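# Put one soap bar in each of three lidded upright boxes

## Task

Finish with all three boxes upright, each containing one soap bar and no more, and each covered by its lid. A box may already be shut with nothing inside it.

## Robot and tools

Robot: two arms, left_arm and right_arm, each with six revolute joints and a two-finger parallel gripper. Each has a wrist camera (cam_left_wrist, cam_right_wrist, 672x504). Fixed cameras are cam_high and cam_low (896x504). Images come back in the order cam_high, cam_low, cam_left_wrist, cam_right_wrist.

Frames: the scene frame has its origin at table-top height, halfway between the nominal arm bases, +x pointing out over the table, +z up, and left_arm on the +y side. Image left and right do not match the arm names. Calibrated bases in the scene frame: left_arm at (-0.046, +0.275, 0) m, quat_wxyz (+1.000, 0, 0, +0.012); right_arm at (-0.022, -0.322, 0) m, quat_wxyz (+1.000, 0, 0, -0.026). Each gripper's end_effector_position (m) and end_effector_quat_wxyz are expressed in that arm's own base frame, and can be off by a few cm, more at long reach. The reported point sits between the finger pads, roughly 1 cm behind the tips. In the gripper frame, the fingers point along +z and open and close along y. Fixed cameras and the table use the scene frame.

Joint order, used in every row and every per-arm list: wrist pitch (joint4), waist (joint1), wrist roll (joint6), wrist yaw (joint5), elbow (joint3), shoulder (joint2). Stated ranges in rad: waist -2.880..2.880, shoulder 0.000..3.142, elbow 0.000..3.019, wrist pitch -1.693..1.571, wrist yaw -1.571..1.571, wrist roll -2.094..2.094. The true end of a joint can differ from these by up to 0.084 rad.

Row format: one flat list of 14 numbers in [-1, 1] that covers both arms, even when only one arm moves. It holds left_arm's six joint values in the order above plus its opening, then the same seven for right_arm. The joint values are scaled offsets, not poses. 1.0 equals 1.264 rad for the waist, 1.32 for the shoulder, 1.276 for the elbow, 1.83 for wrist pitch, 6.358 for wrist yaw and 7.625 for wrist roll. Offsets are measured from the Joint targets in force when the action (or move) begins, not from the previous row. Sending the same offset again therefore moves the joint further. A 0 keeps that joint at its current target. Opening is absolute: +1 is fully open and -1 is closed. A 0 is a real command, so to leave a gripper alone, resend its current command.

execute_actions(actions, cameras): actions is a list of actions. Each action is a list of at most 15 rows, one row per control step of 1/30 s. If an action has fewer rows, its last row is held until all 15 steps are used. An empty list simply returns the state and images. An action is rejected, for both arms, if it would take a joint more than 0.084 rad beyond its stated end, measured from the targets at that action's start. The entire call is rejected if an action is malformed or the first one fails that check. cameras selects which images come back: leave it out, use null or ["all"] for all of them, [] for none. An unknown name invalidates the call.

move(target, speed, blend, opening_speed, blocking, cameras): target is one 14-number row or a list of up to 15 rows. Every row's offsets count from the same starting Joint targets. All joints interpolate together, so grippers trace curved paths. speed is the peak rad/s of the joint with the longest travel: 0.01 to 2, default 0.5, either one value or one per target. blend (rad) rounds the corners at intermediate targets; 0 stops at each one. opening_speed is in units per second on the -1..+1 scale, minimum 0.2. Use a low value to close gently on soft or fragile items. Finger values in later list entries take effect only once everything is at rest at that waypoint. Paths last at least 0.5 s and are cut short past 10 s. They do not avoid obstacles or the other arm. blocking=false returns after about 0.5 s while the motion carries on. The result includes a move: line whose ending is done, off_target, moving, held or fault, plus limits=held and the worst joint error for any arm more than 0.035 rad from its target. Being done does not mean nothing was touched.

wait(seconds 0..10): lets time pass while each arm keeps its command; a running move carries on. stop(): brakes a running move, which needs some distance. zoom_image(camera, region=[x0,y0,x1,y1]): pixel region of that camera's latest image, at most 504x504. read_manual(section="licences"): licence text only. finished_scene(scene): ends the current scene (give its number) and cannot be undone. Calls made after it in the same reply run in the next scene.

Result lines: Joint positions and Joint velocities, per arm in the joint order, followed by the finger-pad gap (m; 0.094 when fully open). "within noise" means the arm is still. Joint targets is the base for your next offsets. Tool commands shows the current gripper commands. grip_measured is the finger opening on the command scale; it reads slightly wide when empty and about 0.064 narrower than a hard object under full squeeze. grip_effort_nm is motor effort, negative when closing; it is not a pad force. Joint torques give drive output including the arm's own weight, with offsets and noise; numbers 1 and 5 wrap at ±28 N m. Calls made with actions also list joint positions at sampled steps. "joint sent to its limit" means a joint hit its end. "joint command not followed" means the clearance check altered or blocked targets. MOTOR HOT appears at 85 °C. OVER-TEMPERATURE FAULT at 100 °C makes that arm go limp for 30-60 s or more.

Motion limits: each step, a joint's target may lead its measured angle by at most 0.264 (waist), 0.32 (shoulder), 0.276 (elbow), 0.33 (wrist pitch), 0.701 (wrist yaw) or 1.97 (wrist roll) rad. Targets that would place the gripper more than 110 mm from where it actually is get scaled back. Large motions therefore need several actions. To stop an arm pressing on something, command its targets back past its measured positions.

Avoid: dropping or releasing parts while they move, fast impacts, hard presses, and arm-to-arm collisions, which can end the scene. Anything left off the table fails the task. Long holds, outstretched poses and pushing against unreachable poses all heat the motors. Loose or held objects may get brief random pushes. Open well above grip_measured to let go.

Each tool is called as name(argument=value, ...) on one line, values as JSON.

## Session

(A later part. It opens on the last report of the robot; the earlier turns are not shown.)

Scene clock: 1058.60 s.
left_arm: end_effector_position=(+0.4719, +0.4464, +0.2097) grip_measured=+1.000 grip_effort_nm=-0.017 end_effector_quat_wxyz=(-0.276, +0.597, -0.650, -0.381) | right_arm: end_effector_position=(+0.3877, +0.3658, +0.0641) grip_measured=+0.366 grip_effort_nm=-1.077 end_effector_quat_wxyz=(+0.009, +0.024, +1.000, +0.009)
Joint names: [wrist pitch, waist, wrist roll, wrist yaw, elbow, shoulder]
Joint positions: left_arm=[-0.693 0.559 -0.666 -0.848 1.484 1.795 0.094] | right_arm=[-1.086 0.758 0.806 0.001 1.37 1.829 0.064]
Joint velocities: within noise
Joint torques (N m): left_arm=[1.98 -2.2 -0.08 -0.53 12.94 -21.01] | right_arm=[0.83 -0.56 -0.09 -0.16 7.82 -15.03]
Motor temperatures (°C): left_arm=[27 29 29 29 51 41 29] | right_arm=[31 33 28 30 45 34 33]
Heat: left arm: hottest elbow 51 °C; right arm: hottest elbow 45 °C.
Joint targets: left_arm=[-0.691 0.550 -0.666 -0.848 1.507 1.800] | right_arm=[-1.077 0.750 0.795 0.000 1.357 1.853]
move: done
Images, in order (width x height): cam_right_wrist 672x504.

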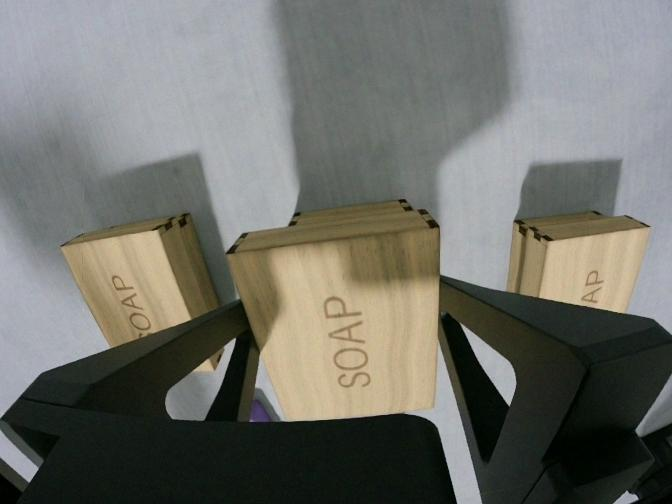

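move(target=[[0,0,0,0,0,0,1,-0.0361,-0.0012,0,0,0.0611,-0.0477,0.3],[0,0,0,0,0,0,1,0.0038,-0.0012,0,0,-0.0157,-0.0098,0.3]], speed=0.1, cameras=["cam_right_wrist"])

zoom_image(camera="cam_right_wrist", region=[210, 150, 470, 430])

Scene clock: 1088.67 s.
left_arm: end_effector_position=(+0.4719, +0.4464, +0.2097) grip_measured=+1.000 grip_effort_nm=-0.012 end_effector_quat_wxyz=(-0.276, +0.597, -0.650, -0.381) | right_arm: end_effector_position=(+0.3837, +0.3617, +0.0638) grip_measured=+0.366 grip_effort_nm=-1.077 end_effector_quat_wxyz=(+0.009, +0.024, +1.000, +0.009)
Joint names: [wrist pitch, waist, wrist roll, wrist yaw, elbow, shoulder]
Joint positions: left_arm=[-0.693 0.559 -0.666 -0.848 1.484 1.795 0.094] | right_arm=[-1.079 0.757 0.806 0.001 1.35 1.816 0.064]
Joint velocities: within noise
Joint torques (N m): left_arm=[1.98 -2.2 -0.09 -0.53 12.94 -21.01] | right_arm=[0.72 -0.62 -0.09 -0.17 7.73 -14.97]
Motor temperatures (°C): left_arm=[27 29 29 29 52 41 29] | right_arm=[31 33 28 30 45 34 33]
Heat: left arm: hottest elbow 52 °C; right arm: hottest elbow 45 °C.
Joint targets: left_arm=[-0.691 0.550 -0.666 -0.848 1.507 1.800] | right_arm=[-1.070 0.749 0.795 0.000 1.337 1.840]
move: done
Images, in order (width x height): cam_right_wrist 672x504.

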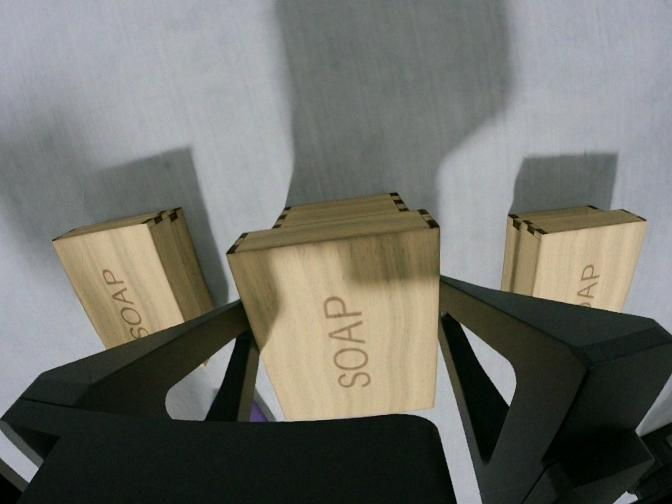

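Scaled by 1.800 from the camera's 672x504 image, which has a finer 960x720 frame.

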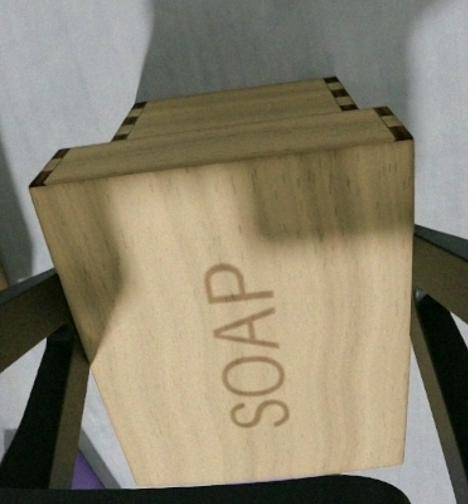

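move(target=[[0,0,0,0,0,0,1,0,0,-0.0026,0,0,0,0.3],[0,0,0,0,0,0,1,0.0180,0,-0.0026,0,-0.0128,0.0148,0.3],[0,0,0,0,0,0,1,0.0384,0,-0.0026,0,-0.0265,0.0306,0.3]], speed=0.05, cameras=["cam_right_wrist"])

zoom_image(camera="cam_right_wrist", region=[210, 150, 470, 430])

Scene clock: 1110.23 s.
left_arm: end_effector_position=(+0.4719, +0.4464, +0.2097) grip_measured=+1.000 grip_effort_nm=-0.012 end_effector_quat_wxyz=(-0.276, +0.597, -0.650, -0.381) | right_arm: end_effector_position=(+0.3847, +0.3624, +0.0485) grip_measured=+0.366 grip_effort_nm=-1.082 end_effector_quat_wxyz=(+0.012, +0.015, +1.000, +0.011)
Joint names: [wrist pitch, waist, wrist roll, wrist yaw, elbow, shoulder]
Joint positions: left_arm=[-0.693 0.559 -0.666 -0.848 1.484 1.795 0.094] | right_arm=[-1.036 0.757 0.786 0.001 1.331 1.834 0.064]
Joint velocities: within noise
Joint torques (N m): left_arm=[1.96 -2.2 -0.09 -0.52 12.94 -21.07] | right_arm=[1.74 -0.62 -0.1 -0.16 6.32 -13.1]
Motor temperatures (°C): left_arm=[27 29 29 29 52 41 29] | right_arm=[31 33 28 30 44 34 33]
Heat: left arm: hottest elbow 52 °C; right arm: hottest elbow 44 °C.
Joint targets: left_arm=[-0.691 0.550 -0.666 -0.848 1.507 1.800] | right_arm=[-1.000 0.749 0.775 0.000 1.304 1.880]
move: off_target (right_arm); right_arm: the shoulder is farthest, 0.046 rad from its target
Images, in order (width x height): cam_right_wrist 672x504.

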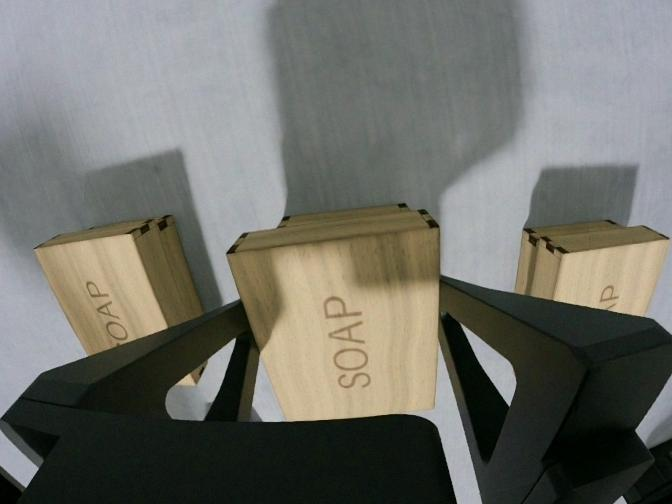

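Scaled by 1.800 from the camera's 672x504 image, which has a finer 960x720 frame.

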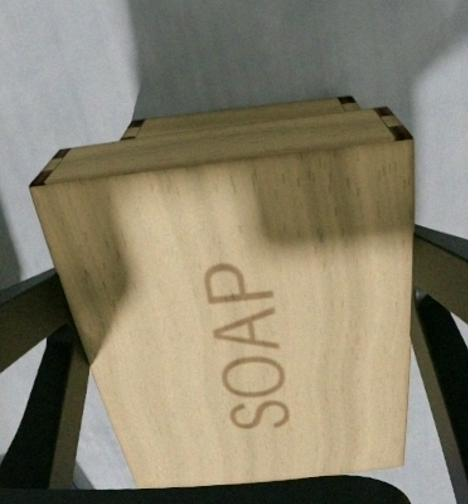

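move(target=[[0,0,0,0,0,0,1,-0.077,0,0,0,0.098,-0.0712,0.3],[0,0,0,0,0,0,1,-0.0372,0,0,0,0.0212,-0.0333,0.3]], speed=0.1, cameras=["cam_right_wrist"])

zoom_image(camera="cam_right_wrist", region=[210, 150, 470, 430])

Scene clock: 1159.67 s.
left_arm: end_effector_position=(+0.4719, +0.4464, +0.2097) grip_measured=+1.000 grip_effort_nm=-0.012 end_effector_quat_wxyz=(-0.276, +0.597, -0.650, -0.381) | right_arm: end_effector_position=(+0.3821, +0.3600, +0.0625) grip_measured=+0.366 grip_effort_nm=-1.077 end_effector_quat_wxyz=(+0.009, +0.015, +1.000, +0.008)
Joint names: [wrist pitch, waist, wrist roll, wrist yaw, elbow, shoulder]
Joint positions: left_arm=[-0.693 0.559 -0.666 -0.848 1.484 1.795 0.094] | right_arm=[-1.077 0.757 0.786 0.001 1.343 1.814 0.064]
Joint velocities: within noise
Joint torques (N m): left_arm=[1.98 -2.2 -0.08 -0.53 12.94 -21.01] | right_arm=[0.75 -0.67 -0.09 -0.17 7.75 -14.97]
Motor temperatures (°C): left_arm=[27 29 29 29 52 41 29] | right_arm=[31 33 28 30 44 33 33]
Heat: left arm: hottest elbow 52 °C; right arm: hottest elbow 44 °C.
Joint targets: left_arm=[-0.691 0.550 -0.666 -0.848 1.507 1.800] | right_arm=[-1.068 0.749 0.775 0.000 1.331 1.836]
move: done
Images, in order (width x height): cam_right_wrist 672x504.

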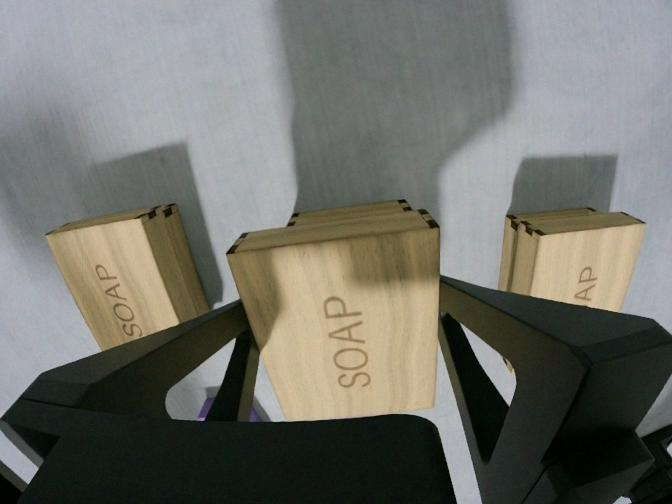

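Scaled by 1.800 from the camera's 672x504 image, which has a finer 960x720 frame.

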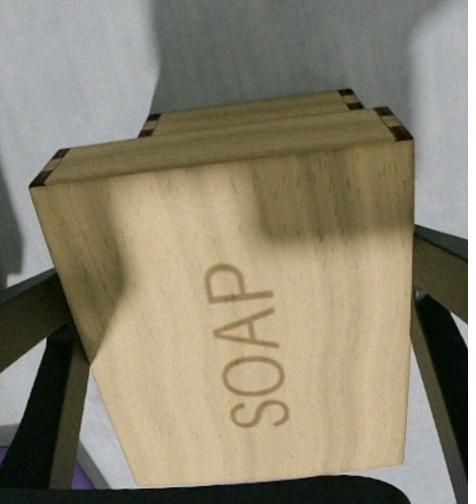

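move(target=[[0,0,0,0,0,0,1,-0.0361,-0.0017,-0.0018,0,0.0596,-0.0492,0.3],[0,0,0,0,0,0,1,0.0038,-0.0017,-0.0018,0,-0.0172,-0.0114,0.3]], speed=0.1, cameras=["cam_right_wrist"])

zoom_image(camera="cam_right_wrist", region=[210, 150, 470, 430])

Scene clock: 1190.33 s.
left_arm: end_effector_position=(+0.4719, +0.4464, +0.2097) grip_measured=+1.000 grip_effort_nm=-0.017 end_effector_quat_wxyz=(-0.276, +0.597, -0.650, -0.381) | right_arm: end_effector_position=(+0.3781, +0.3549, +0.0628) grip_measured=+0.366 grip_effort_nm=-1.072 end_effector_quat_wxyz=(+0.009, +0.009, +1.000, +0.008)
Joint names: [wrist pitch, waist, wrist roll, wrist yaw, elbow, shoulder]
Joint positions: left_arm=[-0.693 0.559 -0.666 -0.848 1.484 1.795 0.094] | right_arm=[-1.07 0.755 0.773 0.001 1.321 1.799 0.064]
Joint velocities: within noise
Joint torques (N m): left_arm=[1.98 -2.26 -0.09 -0.52 12.94 -21.01] | right_arm=[0.75 -0.67 -0.09 -0.17 7.69 -14.56]
Motor temperatures (°C): left_arm=[27 29 29 29 52 41 29] | right_arm=[30 33 28 30 45 34 33]
Heat: left arm: hottest elbow 52 °C; right arm: hottest elbow 45 °C.
Joint targets: left_arm=[-0.691 0.550 -0.666 -0.848 1.507 1.800] | right_arm=[-1.061 0.747 0.761 0.000 1.309 1.821]
move: done
Images, in order (width x height): cam_right_wrist 672x504.

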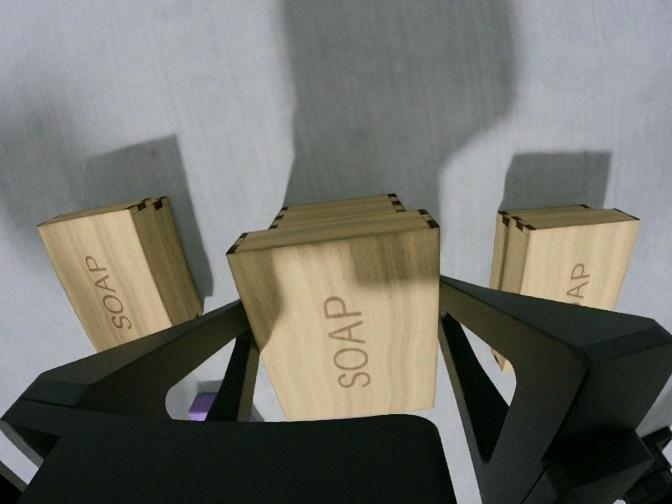

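Scaled by 1.800 from the camera's 672x504 image, which has a finer 960x720 frame.

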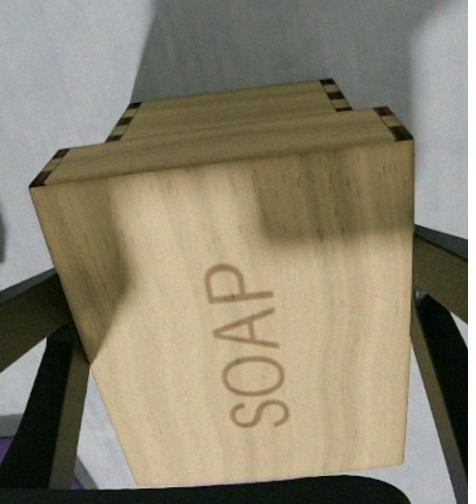

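move(target=[[0,0,0,0,0,0,1,0.0180,0,0,0,-0.0128,0.0148,0.3],[0,0,0,0,0,0,1,0.0384,0,0,0,-0.0265,0.0306,0.3]], speed=0.05, cameras=["cam_right_wrist","cam_low"])

zoom_image(camera="cam_right_wrist", region=[210, 150, 470, 430])

zoom_image(camera="cam_low", region=[470, 230, 620, 330])

Scene clock: 1210.20 s.
left_arm: end_effector_position=(+0.4719, +0.4464, +0.2097) grip_measured=+1.000 grip_effort_nm=-0.012 end_effector_quat_wxyz=(-0.276, +0.597, -0.650, -0.381) | right_arm: end_effector_position=(+0.3789, +0.3552, +0.0468) grip_measured=+0.366 grip_effort_nm=-1.077 end_effector_quat_wxyz=(+0.012, +0.008, +1.000, +0.011)
Joint names: [wrist pitch, waist, wrist roll, wrist yaw, elbow, shoulder]
Joint positions: left_arm=[-0.693 0.559 -0.666 -0.848 1.484 1.795 0.094] | right_arm=[-1.022 0.754 0.771 0 1.298 1.816 0.064]
Joint velocities: within noise
Joint torques (N m): left_arm=[1.99 -2.2 -0.09 -0.53 12.94 -21.01] | right_arm=[1.5 -0.56 -0.08 -0.13 6.67 -12.86]
Motor temperatures (°C): left_arm=[27 29 29 29 52 41 29] | right_arm=[30 33 28 30 44 35 33]
Heat: left arm: hottest elbow 52 °C; right arm: hottest elbow 44 °C.
Joint targets: left_arm=[-0.691 0.550 -0.666 -0.848 1.507 1.800] | right_arm=[-0.990 0.747 0.761 0.000 1.275 1.861]
move: off_target (right_arm); right_arm: the shoulder is farthest, 0.046 rad from its target
Images, in order (width x height): cam_low 896x504, cam_right_wrist 672x504.

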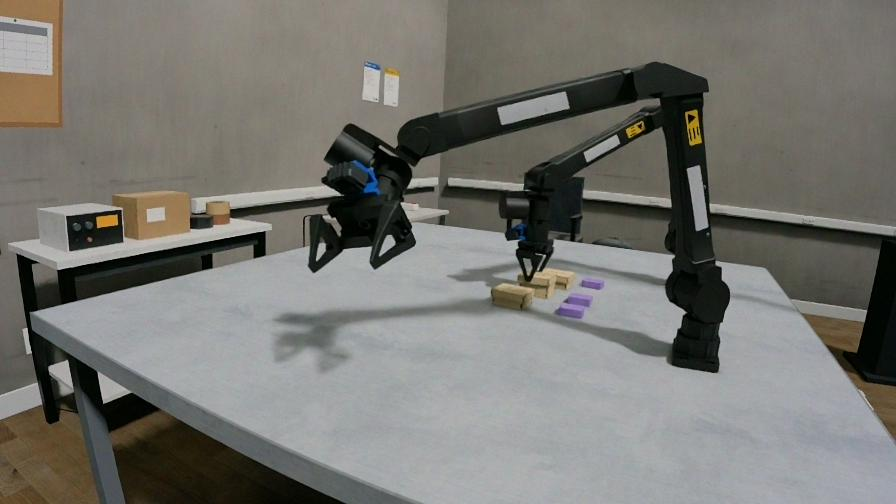

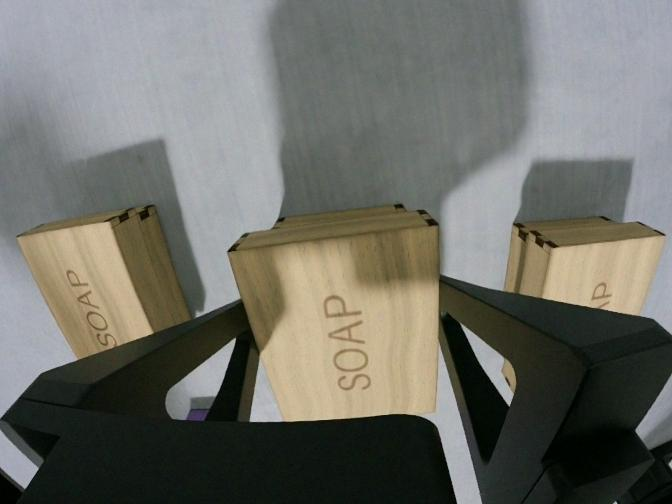

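Scaled by 1.800 from the camera's 672x504 image, which has a finer 960x720 frame.

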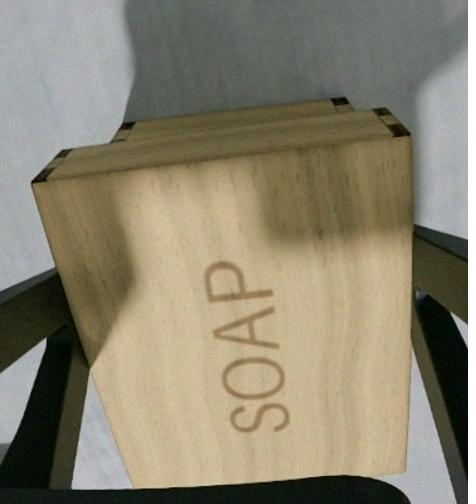

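Scaled by 3.360 from the camera's 896x504 image, which has a finer 1280x720 frame.

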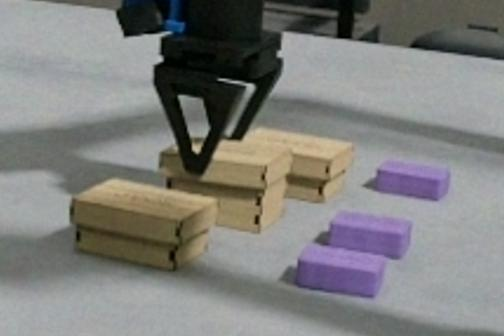

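move(target=[[0,0,0,0,0,0,1,-0.0137,0,0,0,0,0,0.3],[0,0,0,0,0,0,1,-0.0137,0,0,0,-0.0094,0.0152,0.3]], speed=0.04, cameras=["cam_right_wrist"])

zoom_image(camera="cam_right_wrist", region=[210, 150, 470, 430])

Scene clock: 1249.33 s.
left_arm: end_effector_position=(+0.4719, +0.4464, +0.2097) grip_measured=+1.000 grip_effort_nm=-0.012 end_effector_quat_wxyz=(-0.276, +0.597, -0.650, -0.381) | right_arm: end_effector_position=(+0.3783, +0.3548, +0.0458) grip_measured=+0.366 grip_effort_nm=-1.082 end_effector_quat_wxyz=(+0.010, +0.009, +1.000, +0.011)
Joint names: [wrist pitch, waist, wrist roll, wrist yaw, elbow, shoulder]
Joint positions: left_arm=[-0.693 0.559 -0.666 -0.848 1.484 1.795 0.094] | right_arm=[-1.022 0.754 0.771 -0.001 1.297 1.817 0.064]
Joint velocities: within noise
Joint torques (N m): left_arm=[1.96 -2.2 -0.09 -0.53 12.93 -21.01] | right_arm=[0.68 -0.56 -0.08 -0.1 5.7 -11.34]
Motor temperatures (°C): left_arm=[27 29 29 29 52 41 29] | right_arm=[30 33 28 30 43 34 33]
Heat: left arm: hottest elbow 52 °C; right arm: hottest elbow 43 °C.
Joint targets: left_arm=[-0.691 0.550 -0.666 -0.848 1.507 1.800] | right_arm=[-1.016 0.747 0.761 0.000 1.263 1.882]
move: off_target (right_arm); right_arm: the shoulder is farthest, 0.064 rad from its target
Images, in order (width x height): cam_right_wrist 672x504.

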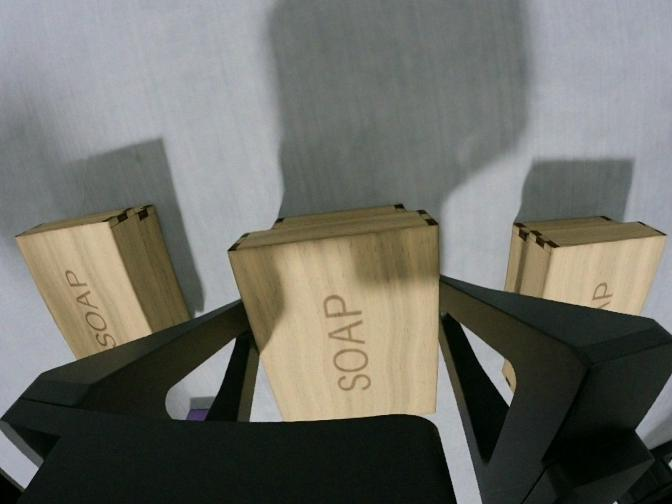

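Scaled by 1.800 from the camera's 672x504 image, which has a finer 960x720 frame.

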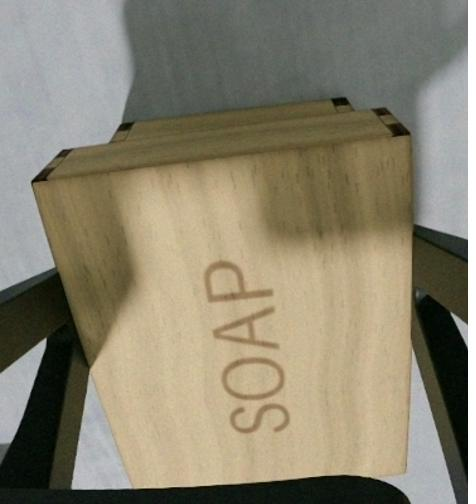

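move(target=[0,0,0,0,0,0,1,-0.0175,0,0,0,0,0,0.3], speed=0.04, cameras=["cam_right_wrist"])

zoom_image(camera="cam_right_wrist", region=[210, 150, 470, 430])

Scene clock: 1261.23 s.
left_arm: end_effector_position=(+0.4719, +0.4464, +0.2097) grip_measured=+1.000 grip_effort_nm=-0.012 end_effector_quat_wxyz=(-0.276, +0.597, -0.650, -0.381) | right_arm: end_effector_position=(+0.3747, +0.3540, +0.0448) grip_measured=+0.366 grip_effort_nm=-1.077 end_effector_quat_wxyz=(+0.001, +0.009, +1.000, +0.010)
Joint names: [wrist pitch, waist, wrist roll, wrist yaw, elbow, shoulder]
Joint positions: left_arm=[-0.693 0.559 -0.666 -0.848 1.484 1.795 0.094] | right_arm=[-1.034 0.754 0.771 -0.013 1.297 1.819 0.064]
Joint velocities: within noise
Joint torques (N m): left_arm=[1.98 -2.2 -0.08 -0.53 12.93 -21.07] | right_arm=[-0.17 -0.5 -0.08 0.42 5.64 -11.52]
Motor temperatures (°C): left_arm=[27 29 29 29 52 41 29] | right_arm=[30 33 28 30 43 34 33]
Heat: left arm: hottest elbow 52 °C; right arm: hottest elbow 43 °C.
Joint targets: left_arm=[-0.691 0.550 -0.666 -0.848 1.507 1.800] | right_arm=[-1.048 0.747 0.761 0.000 1.263 1.881]
move: off_target (right_arm); right_arm: the shoulder is farthest, 0.063 rad from its target
Images, in order (width x height): cam_right_wrist 672x504.

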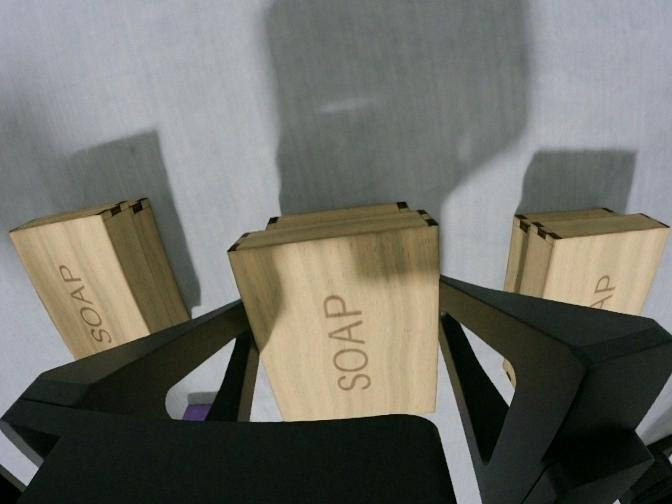

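Scaled by 1.800 from the camera's 672x504 image, which has a finer 960x720 frame.

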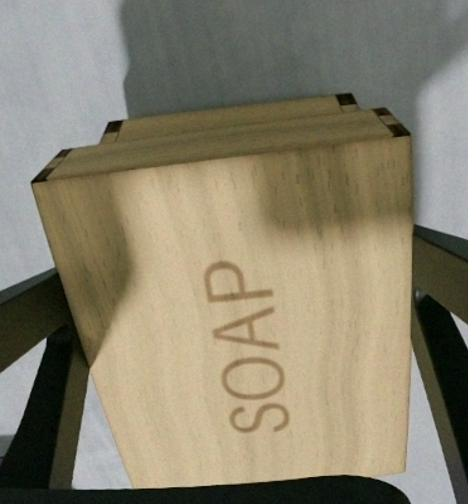

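zoom_image(camera="cam_right_wrist", region=[220, 180, 450, 270])

zoom_image(camera="cam_low", region=[500, 250, 600, 310])

Scaled by 2.191 from the camera's 672x504 image, which has a finer 960x720 frame.

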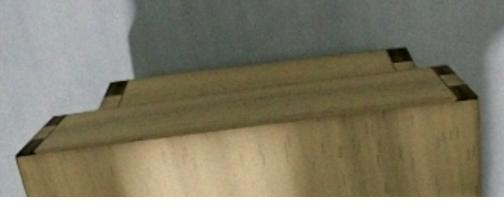

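This scene's latest camera images include none from cam_low. They are from: cam_right_wrist. cam_low's image comes with the result of a call that names it in "cameras".

wait(seconds=0.1, cameras=["cam_low","cam_high"])

zoom_image(camera="cam_low", region=[490, 245, 610, 325])

zoom_image(camera="cam_high", region=[350, 190, 450, 290])

Scene clock: 1279.13 s.
left_arm: end_effector_position=(+0.4719, +0.4464, +0.2097) grip_measured=+1.000 grip_effort_nm=-0.012 end_effector_quat_wxyz=(-0.276, +0.597, -0.650, -0.381) | right_arm: end_effector_position=(+0.3745, +0.3540, +0.0446) grip_measured=+0.366 grip_effort_nm=-1.072 end_effector_quat_wxyz=(+0.001, +0.009, +1.000, +0.010)
Joint names: [wrist pitch, waist, wrist roll, wrist yaw, elbow, shoulder]
Joint positions: left_arm=[-0.693 0.559 -0.666 -0.848 1.484 1.795 0.094] | right_arm=[-1.035 0.754 0.771 -0.013 1.297 1.819 0.064]
Joint velocities: within noise
Joint torques (N m): left_arm=[1.98 -2.2 -0.08 -0.53 12.94 -21.07] | right_arm=[-0.08 -0.56 -0.07 0.46 5.65 -11.52]
Motor temperatures (°C): left_arm=[27 29 29 29 53 41 29] | right_arm=[30 33 28 30 43 33 33]
Heat: left arm: hottest elbow 53 °C; right arm: hottest elbow 43 °C.
Joint targets: left_arm=[-0.691 0.550 -0.666 -0.848 1.507 1.800] | right_arm=[-1.048 0.747 0.761 0.000 1.263 1.882]
Tool commands: left_gripper/opening=+1.0 right_gripper/opening=+0.3
wait: 0.10 s; at rest from the start
Images, in order (width x height): cam_high 896x504, cam_low 896x504.

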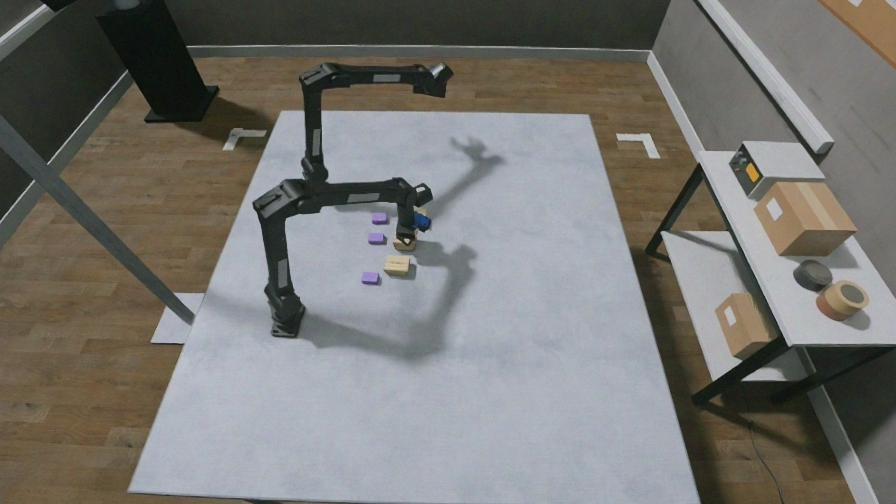

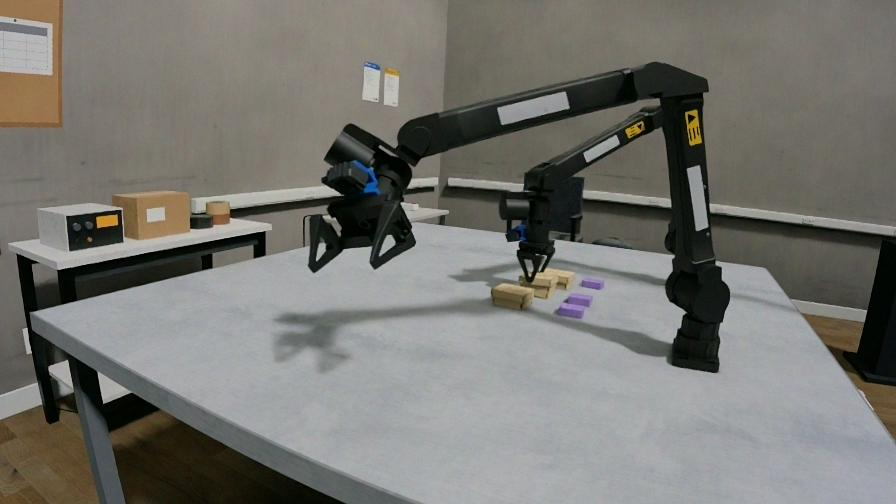

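Scaled by 4.200 from the camera's 896x504 image, which has a finer 1280x720 frame.

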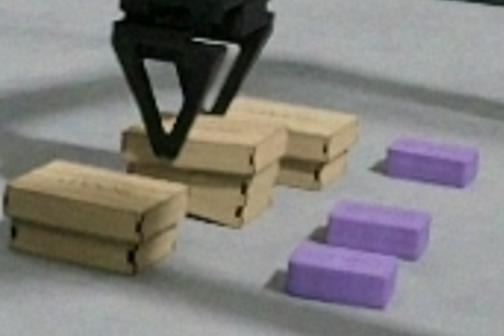

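Scaled by 5.040 from the camera's 896x504 image, which has a finer 1280x720 frame.

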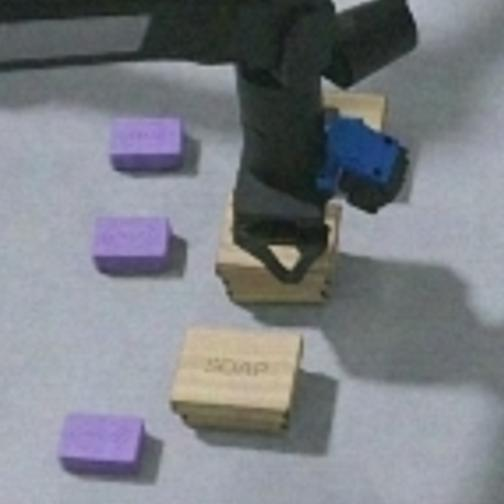

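move(target=[[0,0,0,0,0,0,1,0.01,0,0,0,0.0094,-0.0152,0.3],[0,0,0,0,0,0,1,0.01,0,0,0,0.0094,-0.0152,0.46]], speed=0.04, opening_speed=0.2, cameras=["cam_right_wrist","cam_low"])

zoom_image(camera="cam_low", region=[490, 245, 610, 325])

Scene clock: 1296.40 s.
left_arm: end_effector_position=(+0.4719, +0.4464, +0.2097) grip_measured=+1.000 grip_effort_nm=-0.012 end_effector_quat_wxyz=(-0.276, +0.597, -0.650, -0.381) | right_arm: end_effector_position=(+0.3724, +0.3494, +0.0330) grip_measured=+0.458 grip_effort_nm=0.037 end_effector_quat_wxyz=(-0.004, +0.009, +1.000, -0.003)
Joint names: [wrist pitch, waist, wrist roll, wrist yaw, elbow, shoulder]
Joint positions: left_arm=[-0.693 0.559 -0.666 -0.848 1.484 1.795 0.094] | right_arm=[-1.033 0.754 0.771 -0.002 1.289 1.837 0.068]
Joint velocities: within noise
Joint torques (N m): left_arm=[1.99 -2.2 -0.08 -0.52 12.94 -21.01] | right_arm=[0.49 -0.56 -0.08 -0.04 7.15 -14.62]
Motor temperatures (°C): left_arm=[27 29 29 29 53 41 29] | right_arm=[30 33 28 30 43 33 33]
Heat: left arm: hottest elbow 53 °C; right arm: hottest elbow 43 °C.
Joint targets: left_arm=[-0.691 0.550 -0.666 -0.848 1.507 1.800] | right_arm=[-1.029 0.747 0.761 0.000 1.275 1.861]
move: done; target 2's new numbers were sent with right_arm's shoulder 0.043 rad from that target
Images, in order (width x height): cam_low 896x504, cam_right_wrist 672x504.

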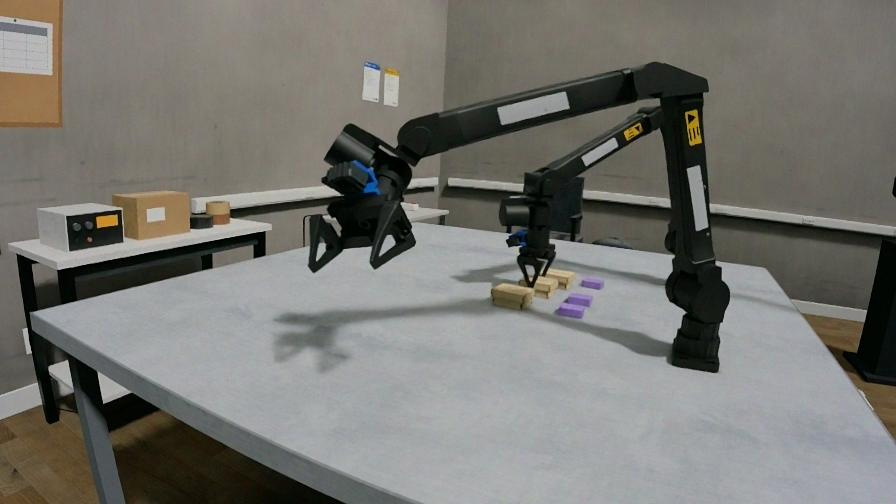

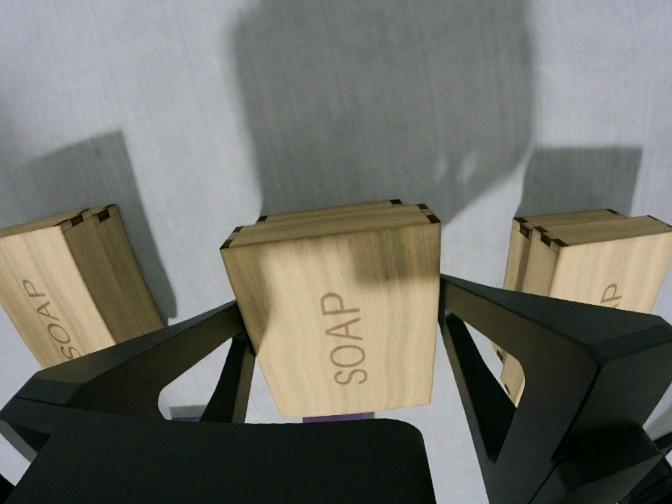

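Scaled by 4.200 from the camera's 896x504 image, which has a finer 1280x720 frame.

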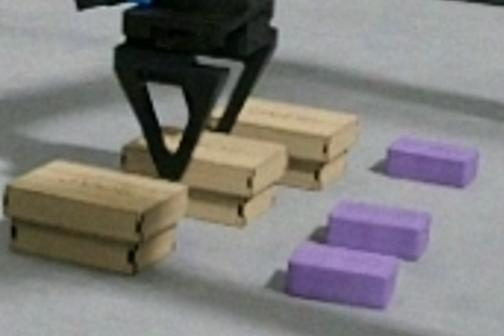

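move(target=[0,0,0,0,0,0,1,0,0,0,0,0,0,0.9], opening_speed=0.4, cameras=[])

move(target=[[0,0,0,0,0,0,1,-0.0098,0,0,0,0.047,-0.0242,0.9],[0,0,0,0,0,0,1,-0.0299,0,0,0,0.0603,-0.0392,0.9],[0,0,0,0,0,0,1,-0.1144,0,0,0,0.1286,-0.0903,1]], speed=[0.1,0.1,0.3], blend=0.005, cameras=["cam_right_wrist","cam_low"])

zoom_image(camera="cam_low", region=[490, 245, 610, 325])

Scene clock: 1311.90 s.
left_arm: end_effector_position=(+0.4719, +0.4464, +0.2097) grip_measured=+1.000 grip_effort_nm=-0.012 end_effector_quat_wxyz=(-0.276, +0.597, -0.650, -0.381) | right_arm: end_effector_position=(+0.3724, +0.3494, +0.0330) grip_measured=+0.898 grip_effort_nm=0.042 end_effector_quat_wxyz=(-0.004, +0.009, +1.000, -0.003)
Joint names: [wrist pitch, waist, wrist roll, wrist yaw, elbow, shoulder]
Joint positions: left_arm=[-0.693 0.559 -0.666 -0.848 1.484 1.795 0.094] | right_arm=[-1.033 0.754 0.771 -0.002 1.289 1.837 0.089]
Joint velocities: within noise
Joint torques (N m): left_arm=[1.96 -2.26 -0.08 -0.53 12.94 -21.07] | right_arm=[0.47 -0.56 -0.08 -0.05 7.15 -14.62]
Motor temperatures (°C): left_arm=[27 29 29 29 53 41 29] | right_arm=[30 33 28 30 42 33 32]
Heat: left arm: hottest elbow 53 °C; right arm: hottest elbow 42 °C.
Joint targets: left_arm=[-0.691 0.550 -0.666 -0.848 1.507 1.800] | right_arm=[-1.029 0.747 0.761 -0.001 1.275 1.861]
move: done
No camera images: "cameras" was empty.

Scene clock: 1314.47 s.
left_arm: end_effector_position=(+0.4719, +0.4464, +0.2097) grip_measured=+1.000 grip_effort_nm=-0.007 end_effector_quat_wxyz=(-0.276, +0.597, -0.650, -0.381) | right_arm: end_effector_position=(+0.3704, +0.3474, +0.1111) grip_measured=+0.998 grip_effort_nm=0.046 end_effector_quat_wxyz=(-0.008, +0.009, +1.000, -0.006)
Joint names: [wrist pitch, waist, wrist roll, wrist yaw, elbow, shoulder]
Joint positions: left_arm=[-0.693 0.559 -0.666 -0.848 1.484 1.795 0.094] | right_arm=[-1.231 0.754 0.771 -0.002 1.388 1.747 0.094]
Joint velocities: within noise
Joint torques (N m): left_arm=[1.98 -2.2 -0.08 -0.52 12.94 -21.01] | right_arm=[0.05 -0.5 -0.08 -0.05 13.45 -16.32]
Motor temperatures (°C): left_arm=[27 29 29 29 53 41 29] | right_arm=[30 33 28 30 43 33 32]
Heat: left arm: hottest elbow 53 °C; right arm: hottest elbow 43 °C.
Joint targets: left_arm=[-0.691 0.550 -0.666 -0.848 1.507 1.800] | right_arm=[-1.239 0.747 0.761 0.000 1.439 1.742]
move: off_target (right_arm); target 3's new numbers were sent with right_arm's elbow 0.051 rad from that target; right_arm: the elbow is farthest, 0.051 rad from its target
Images, in order (width x height): cam_low 896x504, cam_right_wrist 672x504.

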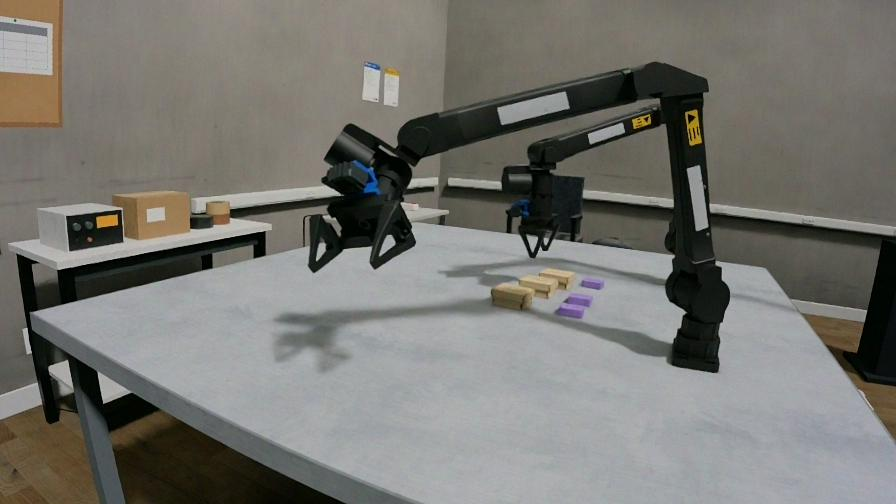

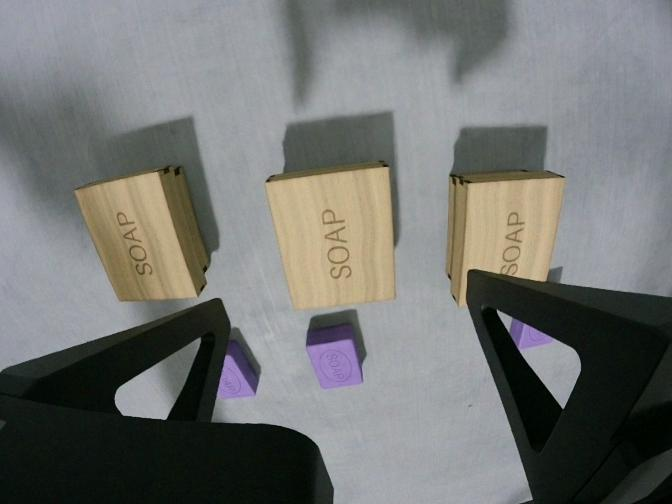

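Scaled by 4.200 from the camera's 896x504 image, which has a finer 1280x720 frame.

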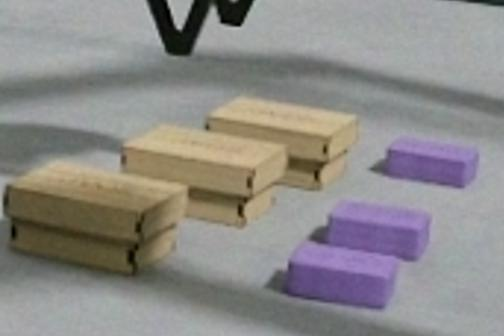

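move(target=[0,0,0,0,0,0,1,-0.0497,0.1187,0.0126,0,0.3033,0.2167,1], speed=0.4, cameras=["cam_right_wrist"])

Scene clock: 1339.10 s.
left_arm: end_effector_position=(+0.4719, +0.4464, +0.2097) grip_measured=+1.000 grip_effort_nm=-0.012 end_effector_quat_wxyz=(-0.276, +0.597, -0.650, -0.381) | right_arm: end_effector_position=(+0.3852, +0.4804, +0.1122) grip_measured=+0.998 grip_effort_nm=0.042 end_effector_quat_wxyz=(+0.004, -0.025, +1.000, +0.006)
Joint names: [wrist pitch, waist, wrist roll, wrist yaw, elbow, shoulder]
Joint positions: left_arm=[-0.693 0.559 -0.666 -0.848 1.484 1.795 0.094] | right_arm=[-1.322 0.895 0.846 -0.001 1.764 1.999 0.094]
Joint velocities: within noise
Joint torques (N m): left_arm=[1.99 -2.2 -0.09 -0.53 12.94 -21.01] | right_arm=[0.09 0.21 0.14 -0.07 14.75 -17.73]
Motor temperatures (°C): left_arm=[27 29 29 29 53 42 29] | right_arm=[30 32 28 30 50 35 31]
Heat: left arm: hottest elbow 53 °C; right arm: hottest elbow 50 °C.
Joint targets: left_arm=[-0.691 0.550 -0.666 -0.848 1.507 1.800] | right_arm=[-1.330 0.897 0.858 0.000 1.826 2.029]
move: off_target (right_arm); right_arm: the elbow is farthest, 0.062 rad from its target
Images, in order (width x height): cam_right_wrist 672x504.

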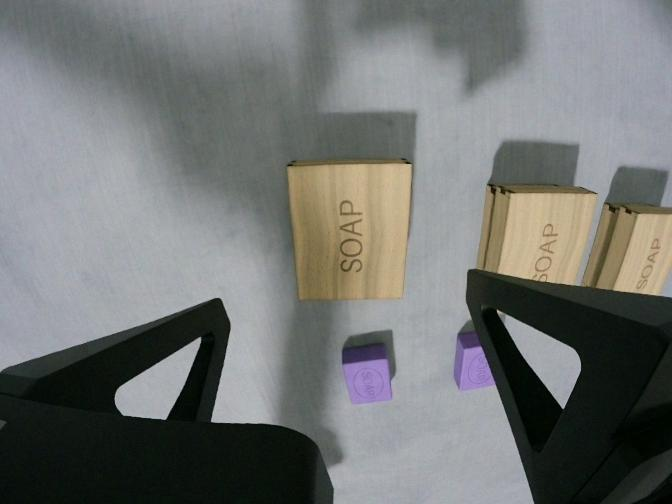

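move(target=[0,0,0,0,0,0,1,0.0718,-0.0182,0.0131,0,-0.107,0.0295,1], speed=0.15, cameras=["cam_right_wrist"])

Scene clock: 1368.00 s.
left_arm: end_effector_position=(+0.4719, +0.4464, +0.2097) grip_measured=+1.000 grip_effort_nm=-0.012 end_effector_quat_wxyz=(-0.276, +0.597, -0.650, -0.381) | right_arm: end_effector_position=(+0.3949, +0.4781, +0.0637) grip_measured=+0.998 grip_effort_nm=0.037 end_effector_quat_wxyz=(+0.007, +0.032, +0.999, +0.010)
Joint names: [wrist pitch, waist, wrist roll, wrist yaw, elbow, shoulder]
Joint positions: left_arm=[-0.693 0.559 -0.666 -0.848 1.484 1.795 0.094] | right_arm=[-1.207 0.881 0.946 -0.001 1.702 2.042 0.094]
Joint velocities: within noise
Joint torques (N m): left_arm=[1.98 -2.26 -0.08 -0.53 12.94 -20.95] | right_arm=[0.75 -0.56 0.14 -0.07 8.21 -18.61]
Motor temperatures (°C): left_arm=[27 29 29 29 53 42 29] | right_arm=[30 32 28 30 54 36 31]
Heat: left arm: hottest elbow 53 °C; right arm: hottest elbow 54 °C.
Joint targets: left_arm=[-0.691 0.550 -0.666 -0.848 1.507 1.800] | right_arm=[-1.198 0.874 0.958 0.000 1.689 2.067]
move: done
Images, in order (width x height): cam_right_wrist 672x504.

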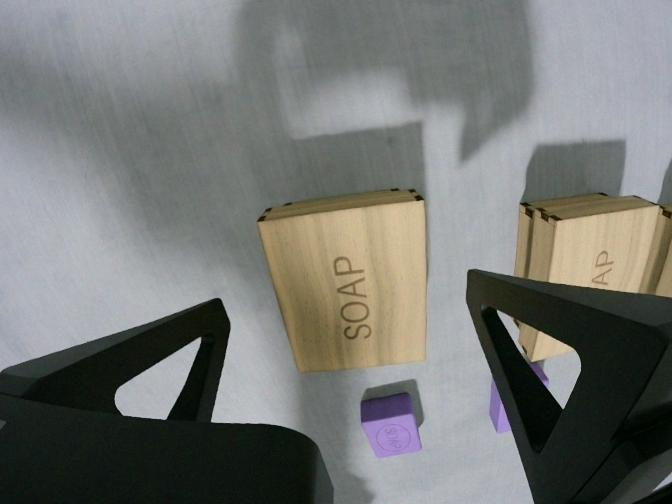

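Well aligned (same picture as box 2). Descend and grip.

move(target=[[0,0,0,0,0,0,1,0.0344,0,0,0,-0.0264,0.0254,1]], speed=0.08, cameras=[])

move(target=[0,0,0,0,0,0,1,0,0,0,0,0,0,0.42], opening_speed=0.4, cameras=[])

move(target=[0,0,0,0,0,0,1,0,0,0,0,0,0,0.3], opening_speed=0.2, cameras=["cam_right_wrist"])

zoom_image(camera="cam_right_wrist", region=[210, 150, 470, 430])

Scene clock: 1377.73 s.
left_arm: end_effector_position=(+0.4719, +0.4464, +0.2097) grip_measured=+1.000 grip_effort_nm=-0.012 end_effector_quat_wxyz=(-0.276, +0.597, -0.650, -0.381) | right_arm: end_effector_position=(+0.3955, +0.4788, +0.0353) grip_measured=+0.998 grip_effort_nm=0.037 end_effector_quat_wxyz=(+0.007, +0.033, +0.999, +0.011)
Joint names: [wrist pitch, waist, wrist roll, wrist yaw, elbow, shoulder]
Joint positions: left_arm=[-0.693 0.559 -0.666 -0.848 1.484 1.795 0.094] | right_arm=[-1.144 0.881 0.946 -0.001 1.67 2.071 0.094]
Joint velocities: within noise
Joint torques (N m): left_arm=[1.99 -2.14 -0.08 -0.53 12.93 -21.07] | right_arm=[0.85 -0.56 0.12 -0.07 7.86 -17.96]
Motor temperatures (°C): left_arm=[27 29 29 29 53 42 29] | right_arm=[30 32 28 30 52 37 31]
Heat: left arm: hottest elbow 53 °C; right arm: hottest elbow 52 °C.
Joint targets: left_arm=[-0.691 0.550 -0.666 -0.848 1.507 1.800] | right_arm=[-1.135 0.874 0.958 0.000 1.656 2.101]
move: done
No camera images: "cameras" was empty.

Scene clock: 1379.50 s.
left_arm: end_effector_position=(+0.4719, +0.4464, +0.2097) grip_measured=+1.000 grip_effort_nm=-0.007 end_effector_quat_wxyz=(-0.276, +0.597, -0.650, -0.381) | right_arm: end_effector_position=(+0.3955, +0.4788, +0.0353) grip_measured=+0.423 grip_effort_nm=-0.134 end_effector_quat_wxyz=(+0.007, +0.033, +0.999, +0.011)
Joint names: [wrist pitch, waist, wrist roll, wrist yaw, elbow, shoulder]
Joint positions: left_arm=[-0.693 0.559 -0.666 -0.848 1.484 1.795 0.094] | right_arm=[-1.144 0.881 0.946 -0.001 1.67 2.071 0.067]
Joint velocities: within noise
Joint torques (N m): left_arm=[1.98 -2.2 -0.08 -0.53 12.96 -21.01] | right_arm=[0.73 -0.56 0.11 -0.07 7.86 -18.14]
Motor temperatures (°C): left_arm=[27 29 29 29 53 42 29] | right_arm=[30 32 28 30 51 37 31]
Heat: left arm: hottest elbow 53 °C; right arm: hottest elbow 51 °C.
Joint targets: left_arm=[-0.691 0.550 -0.666 -0.848 1.507 1.800] | right_arm=[-1.135 0.874 0.958 0.000 1.656 2.101]
move: done
No camera images: "cameras" was empty.

Scene clock: 1380.30 s.
left_arm: end_effector_position=(+0.4719, +0.4464, +0.2097) grip_measured=+1.000 grip_effort_nm=-0.002 end_effector_quat_wxyz=(-0.276, +0.597, -0.650, -0.381) | right_arm: end_effector_position=(+0.3955, +0.4788, +0.0353) grip_measured=+0.362 grip_effort_nm=-1.057 end_effector_quat_wxyz=(+0.007, +0.033, +0.999, +0.011)
Joint names: [wrist pitch, waist, wrist roll, wrist yaw, elbow, shoulder]
Joint positions: left_arm=[-0.693 0.559 -0.666 -0.848 1.484 1.795 0.094] | right_arm=[-1.144 0.881 0.946 -0.001 1.67 2.071 0.064]
Joint velocities: left_arm=[within noise] | right_arm=[0.002 -0.015 -0.051 -0.154 0.012 -0.005 -0.001]
Joint torques (N m): left_arm=[1.98 -2.2 -0.09 -0.53 12.94 -21.01] | right_arm=[0.73 -0.5 0.11 -0.07 7.87 -18.14]
Motor temperatures (°C): left_arm=[27 29 29 29 53 42 29] | right_arm=[30 32 28 30 51 37 31]
Heat: left arm: hottest elbow 53 °C; right arm: hottest elbow 51 °C.
Joint targets: left_arm=[-0.691 0.550 -0.666 -0.848 1.507 1.800] | right_arm=[-1.135 0.874 0.958 0.000 1.656 2.101]
move: done
Images, in order (width x height): cam_right_wrist 672x504.

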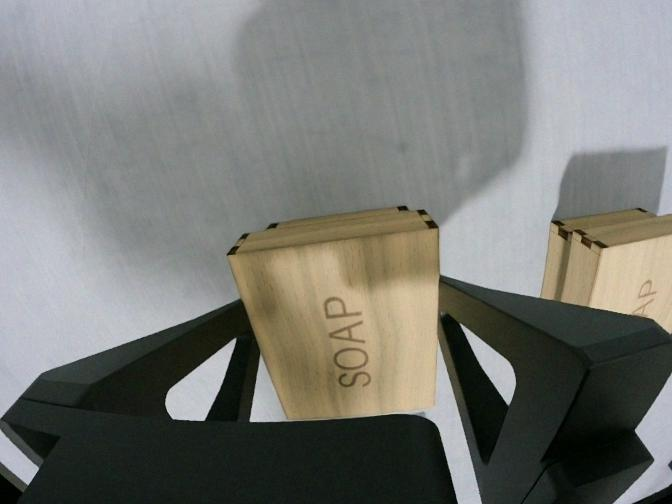

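Scaled by 1.800 from the camera's 672x504 image, which has a finer 960x720 frame.

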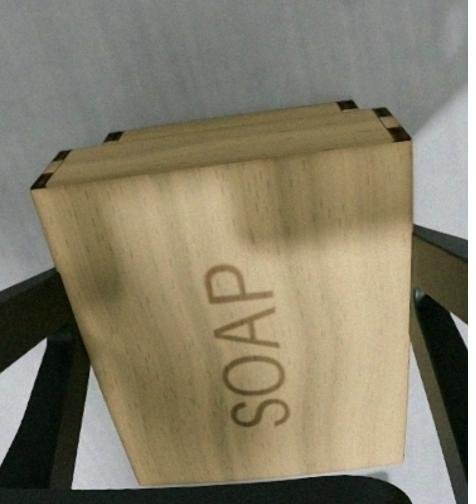

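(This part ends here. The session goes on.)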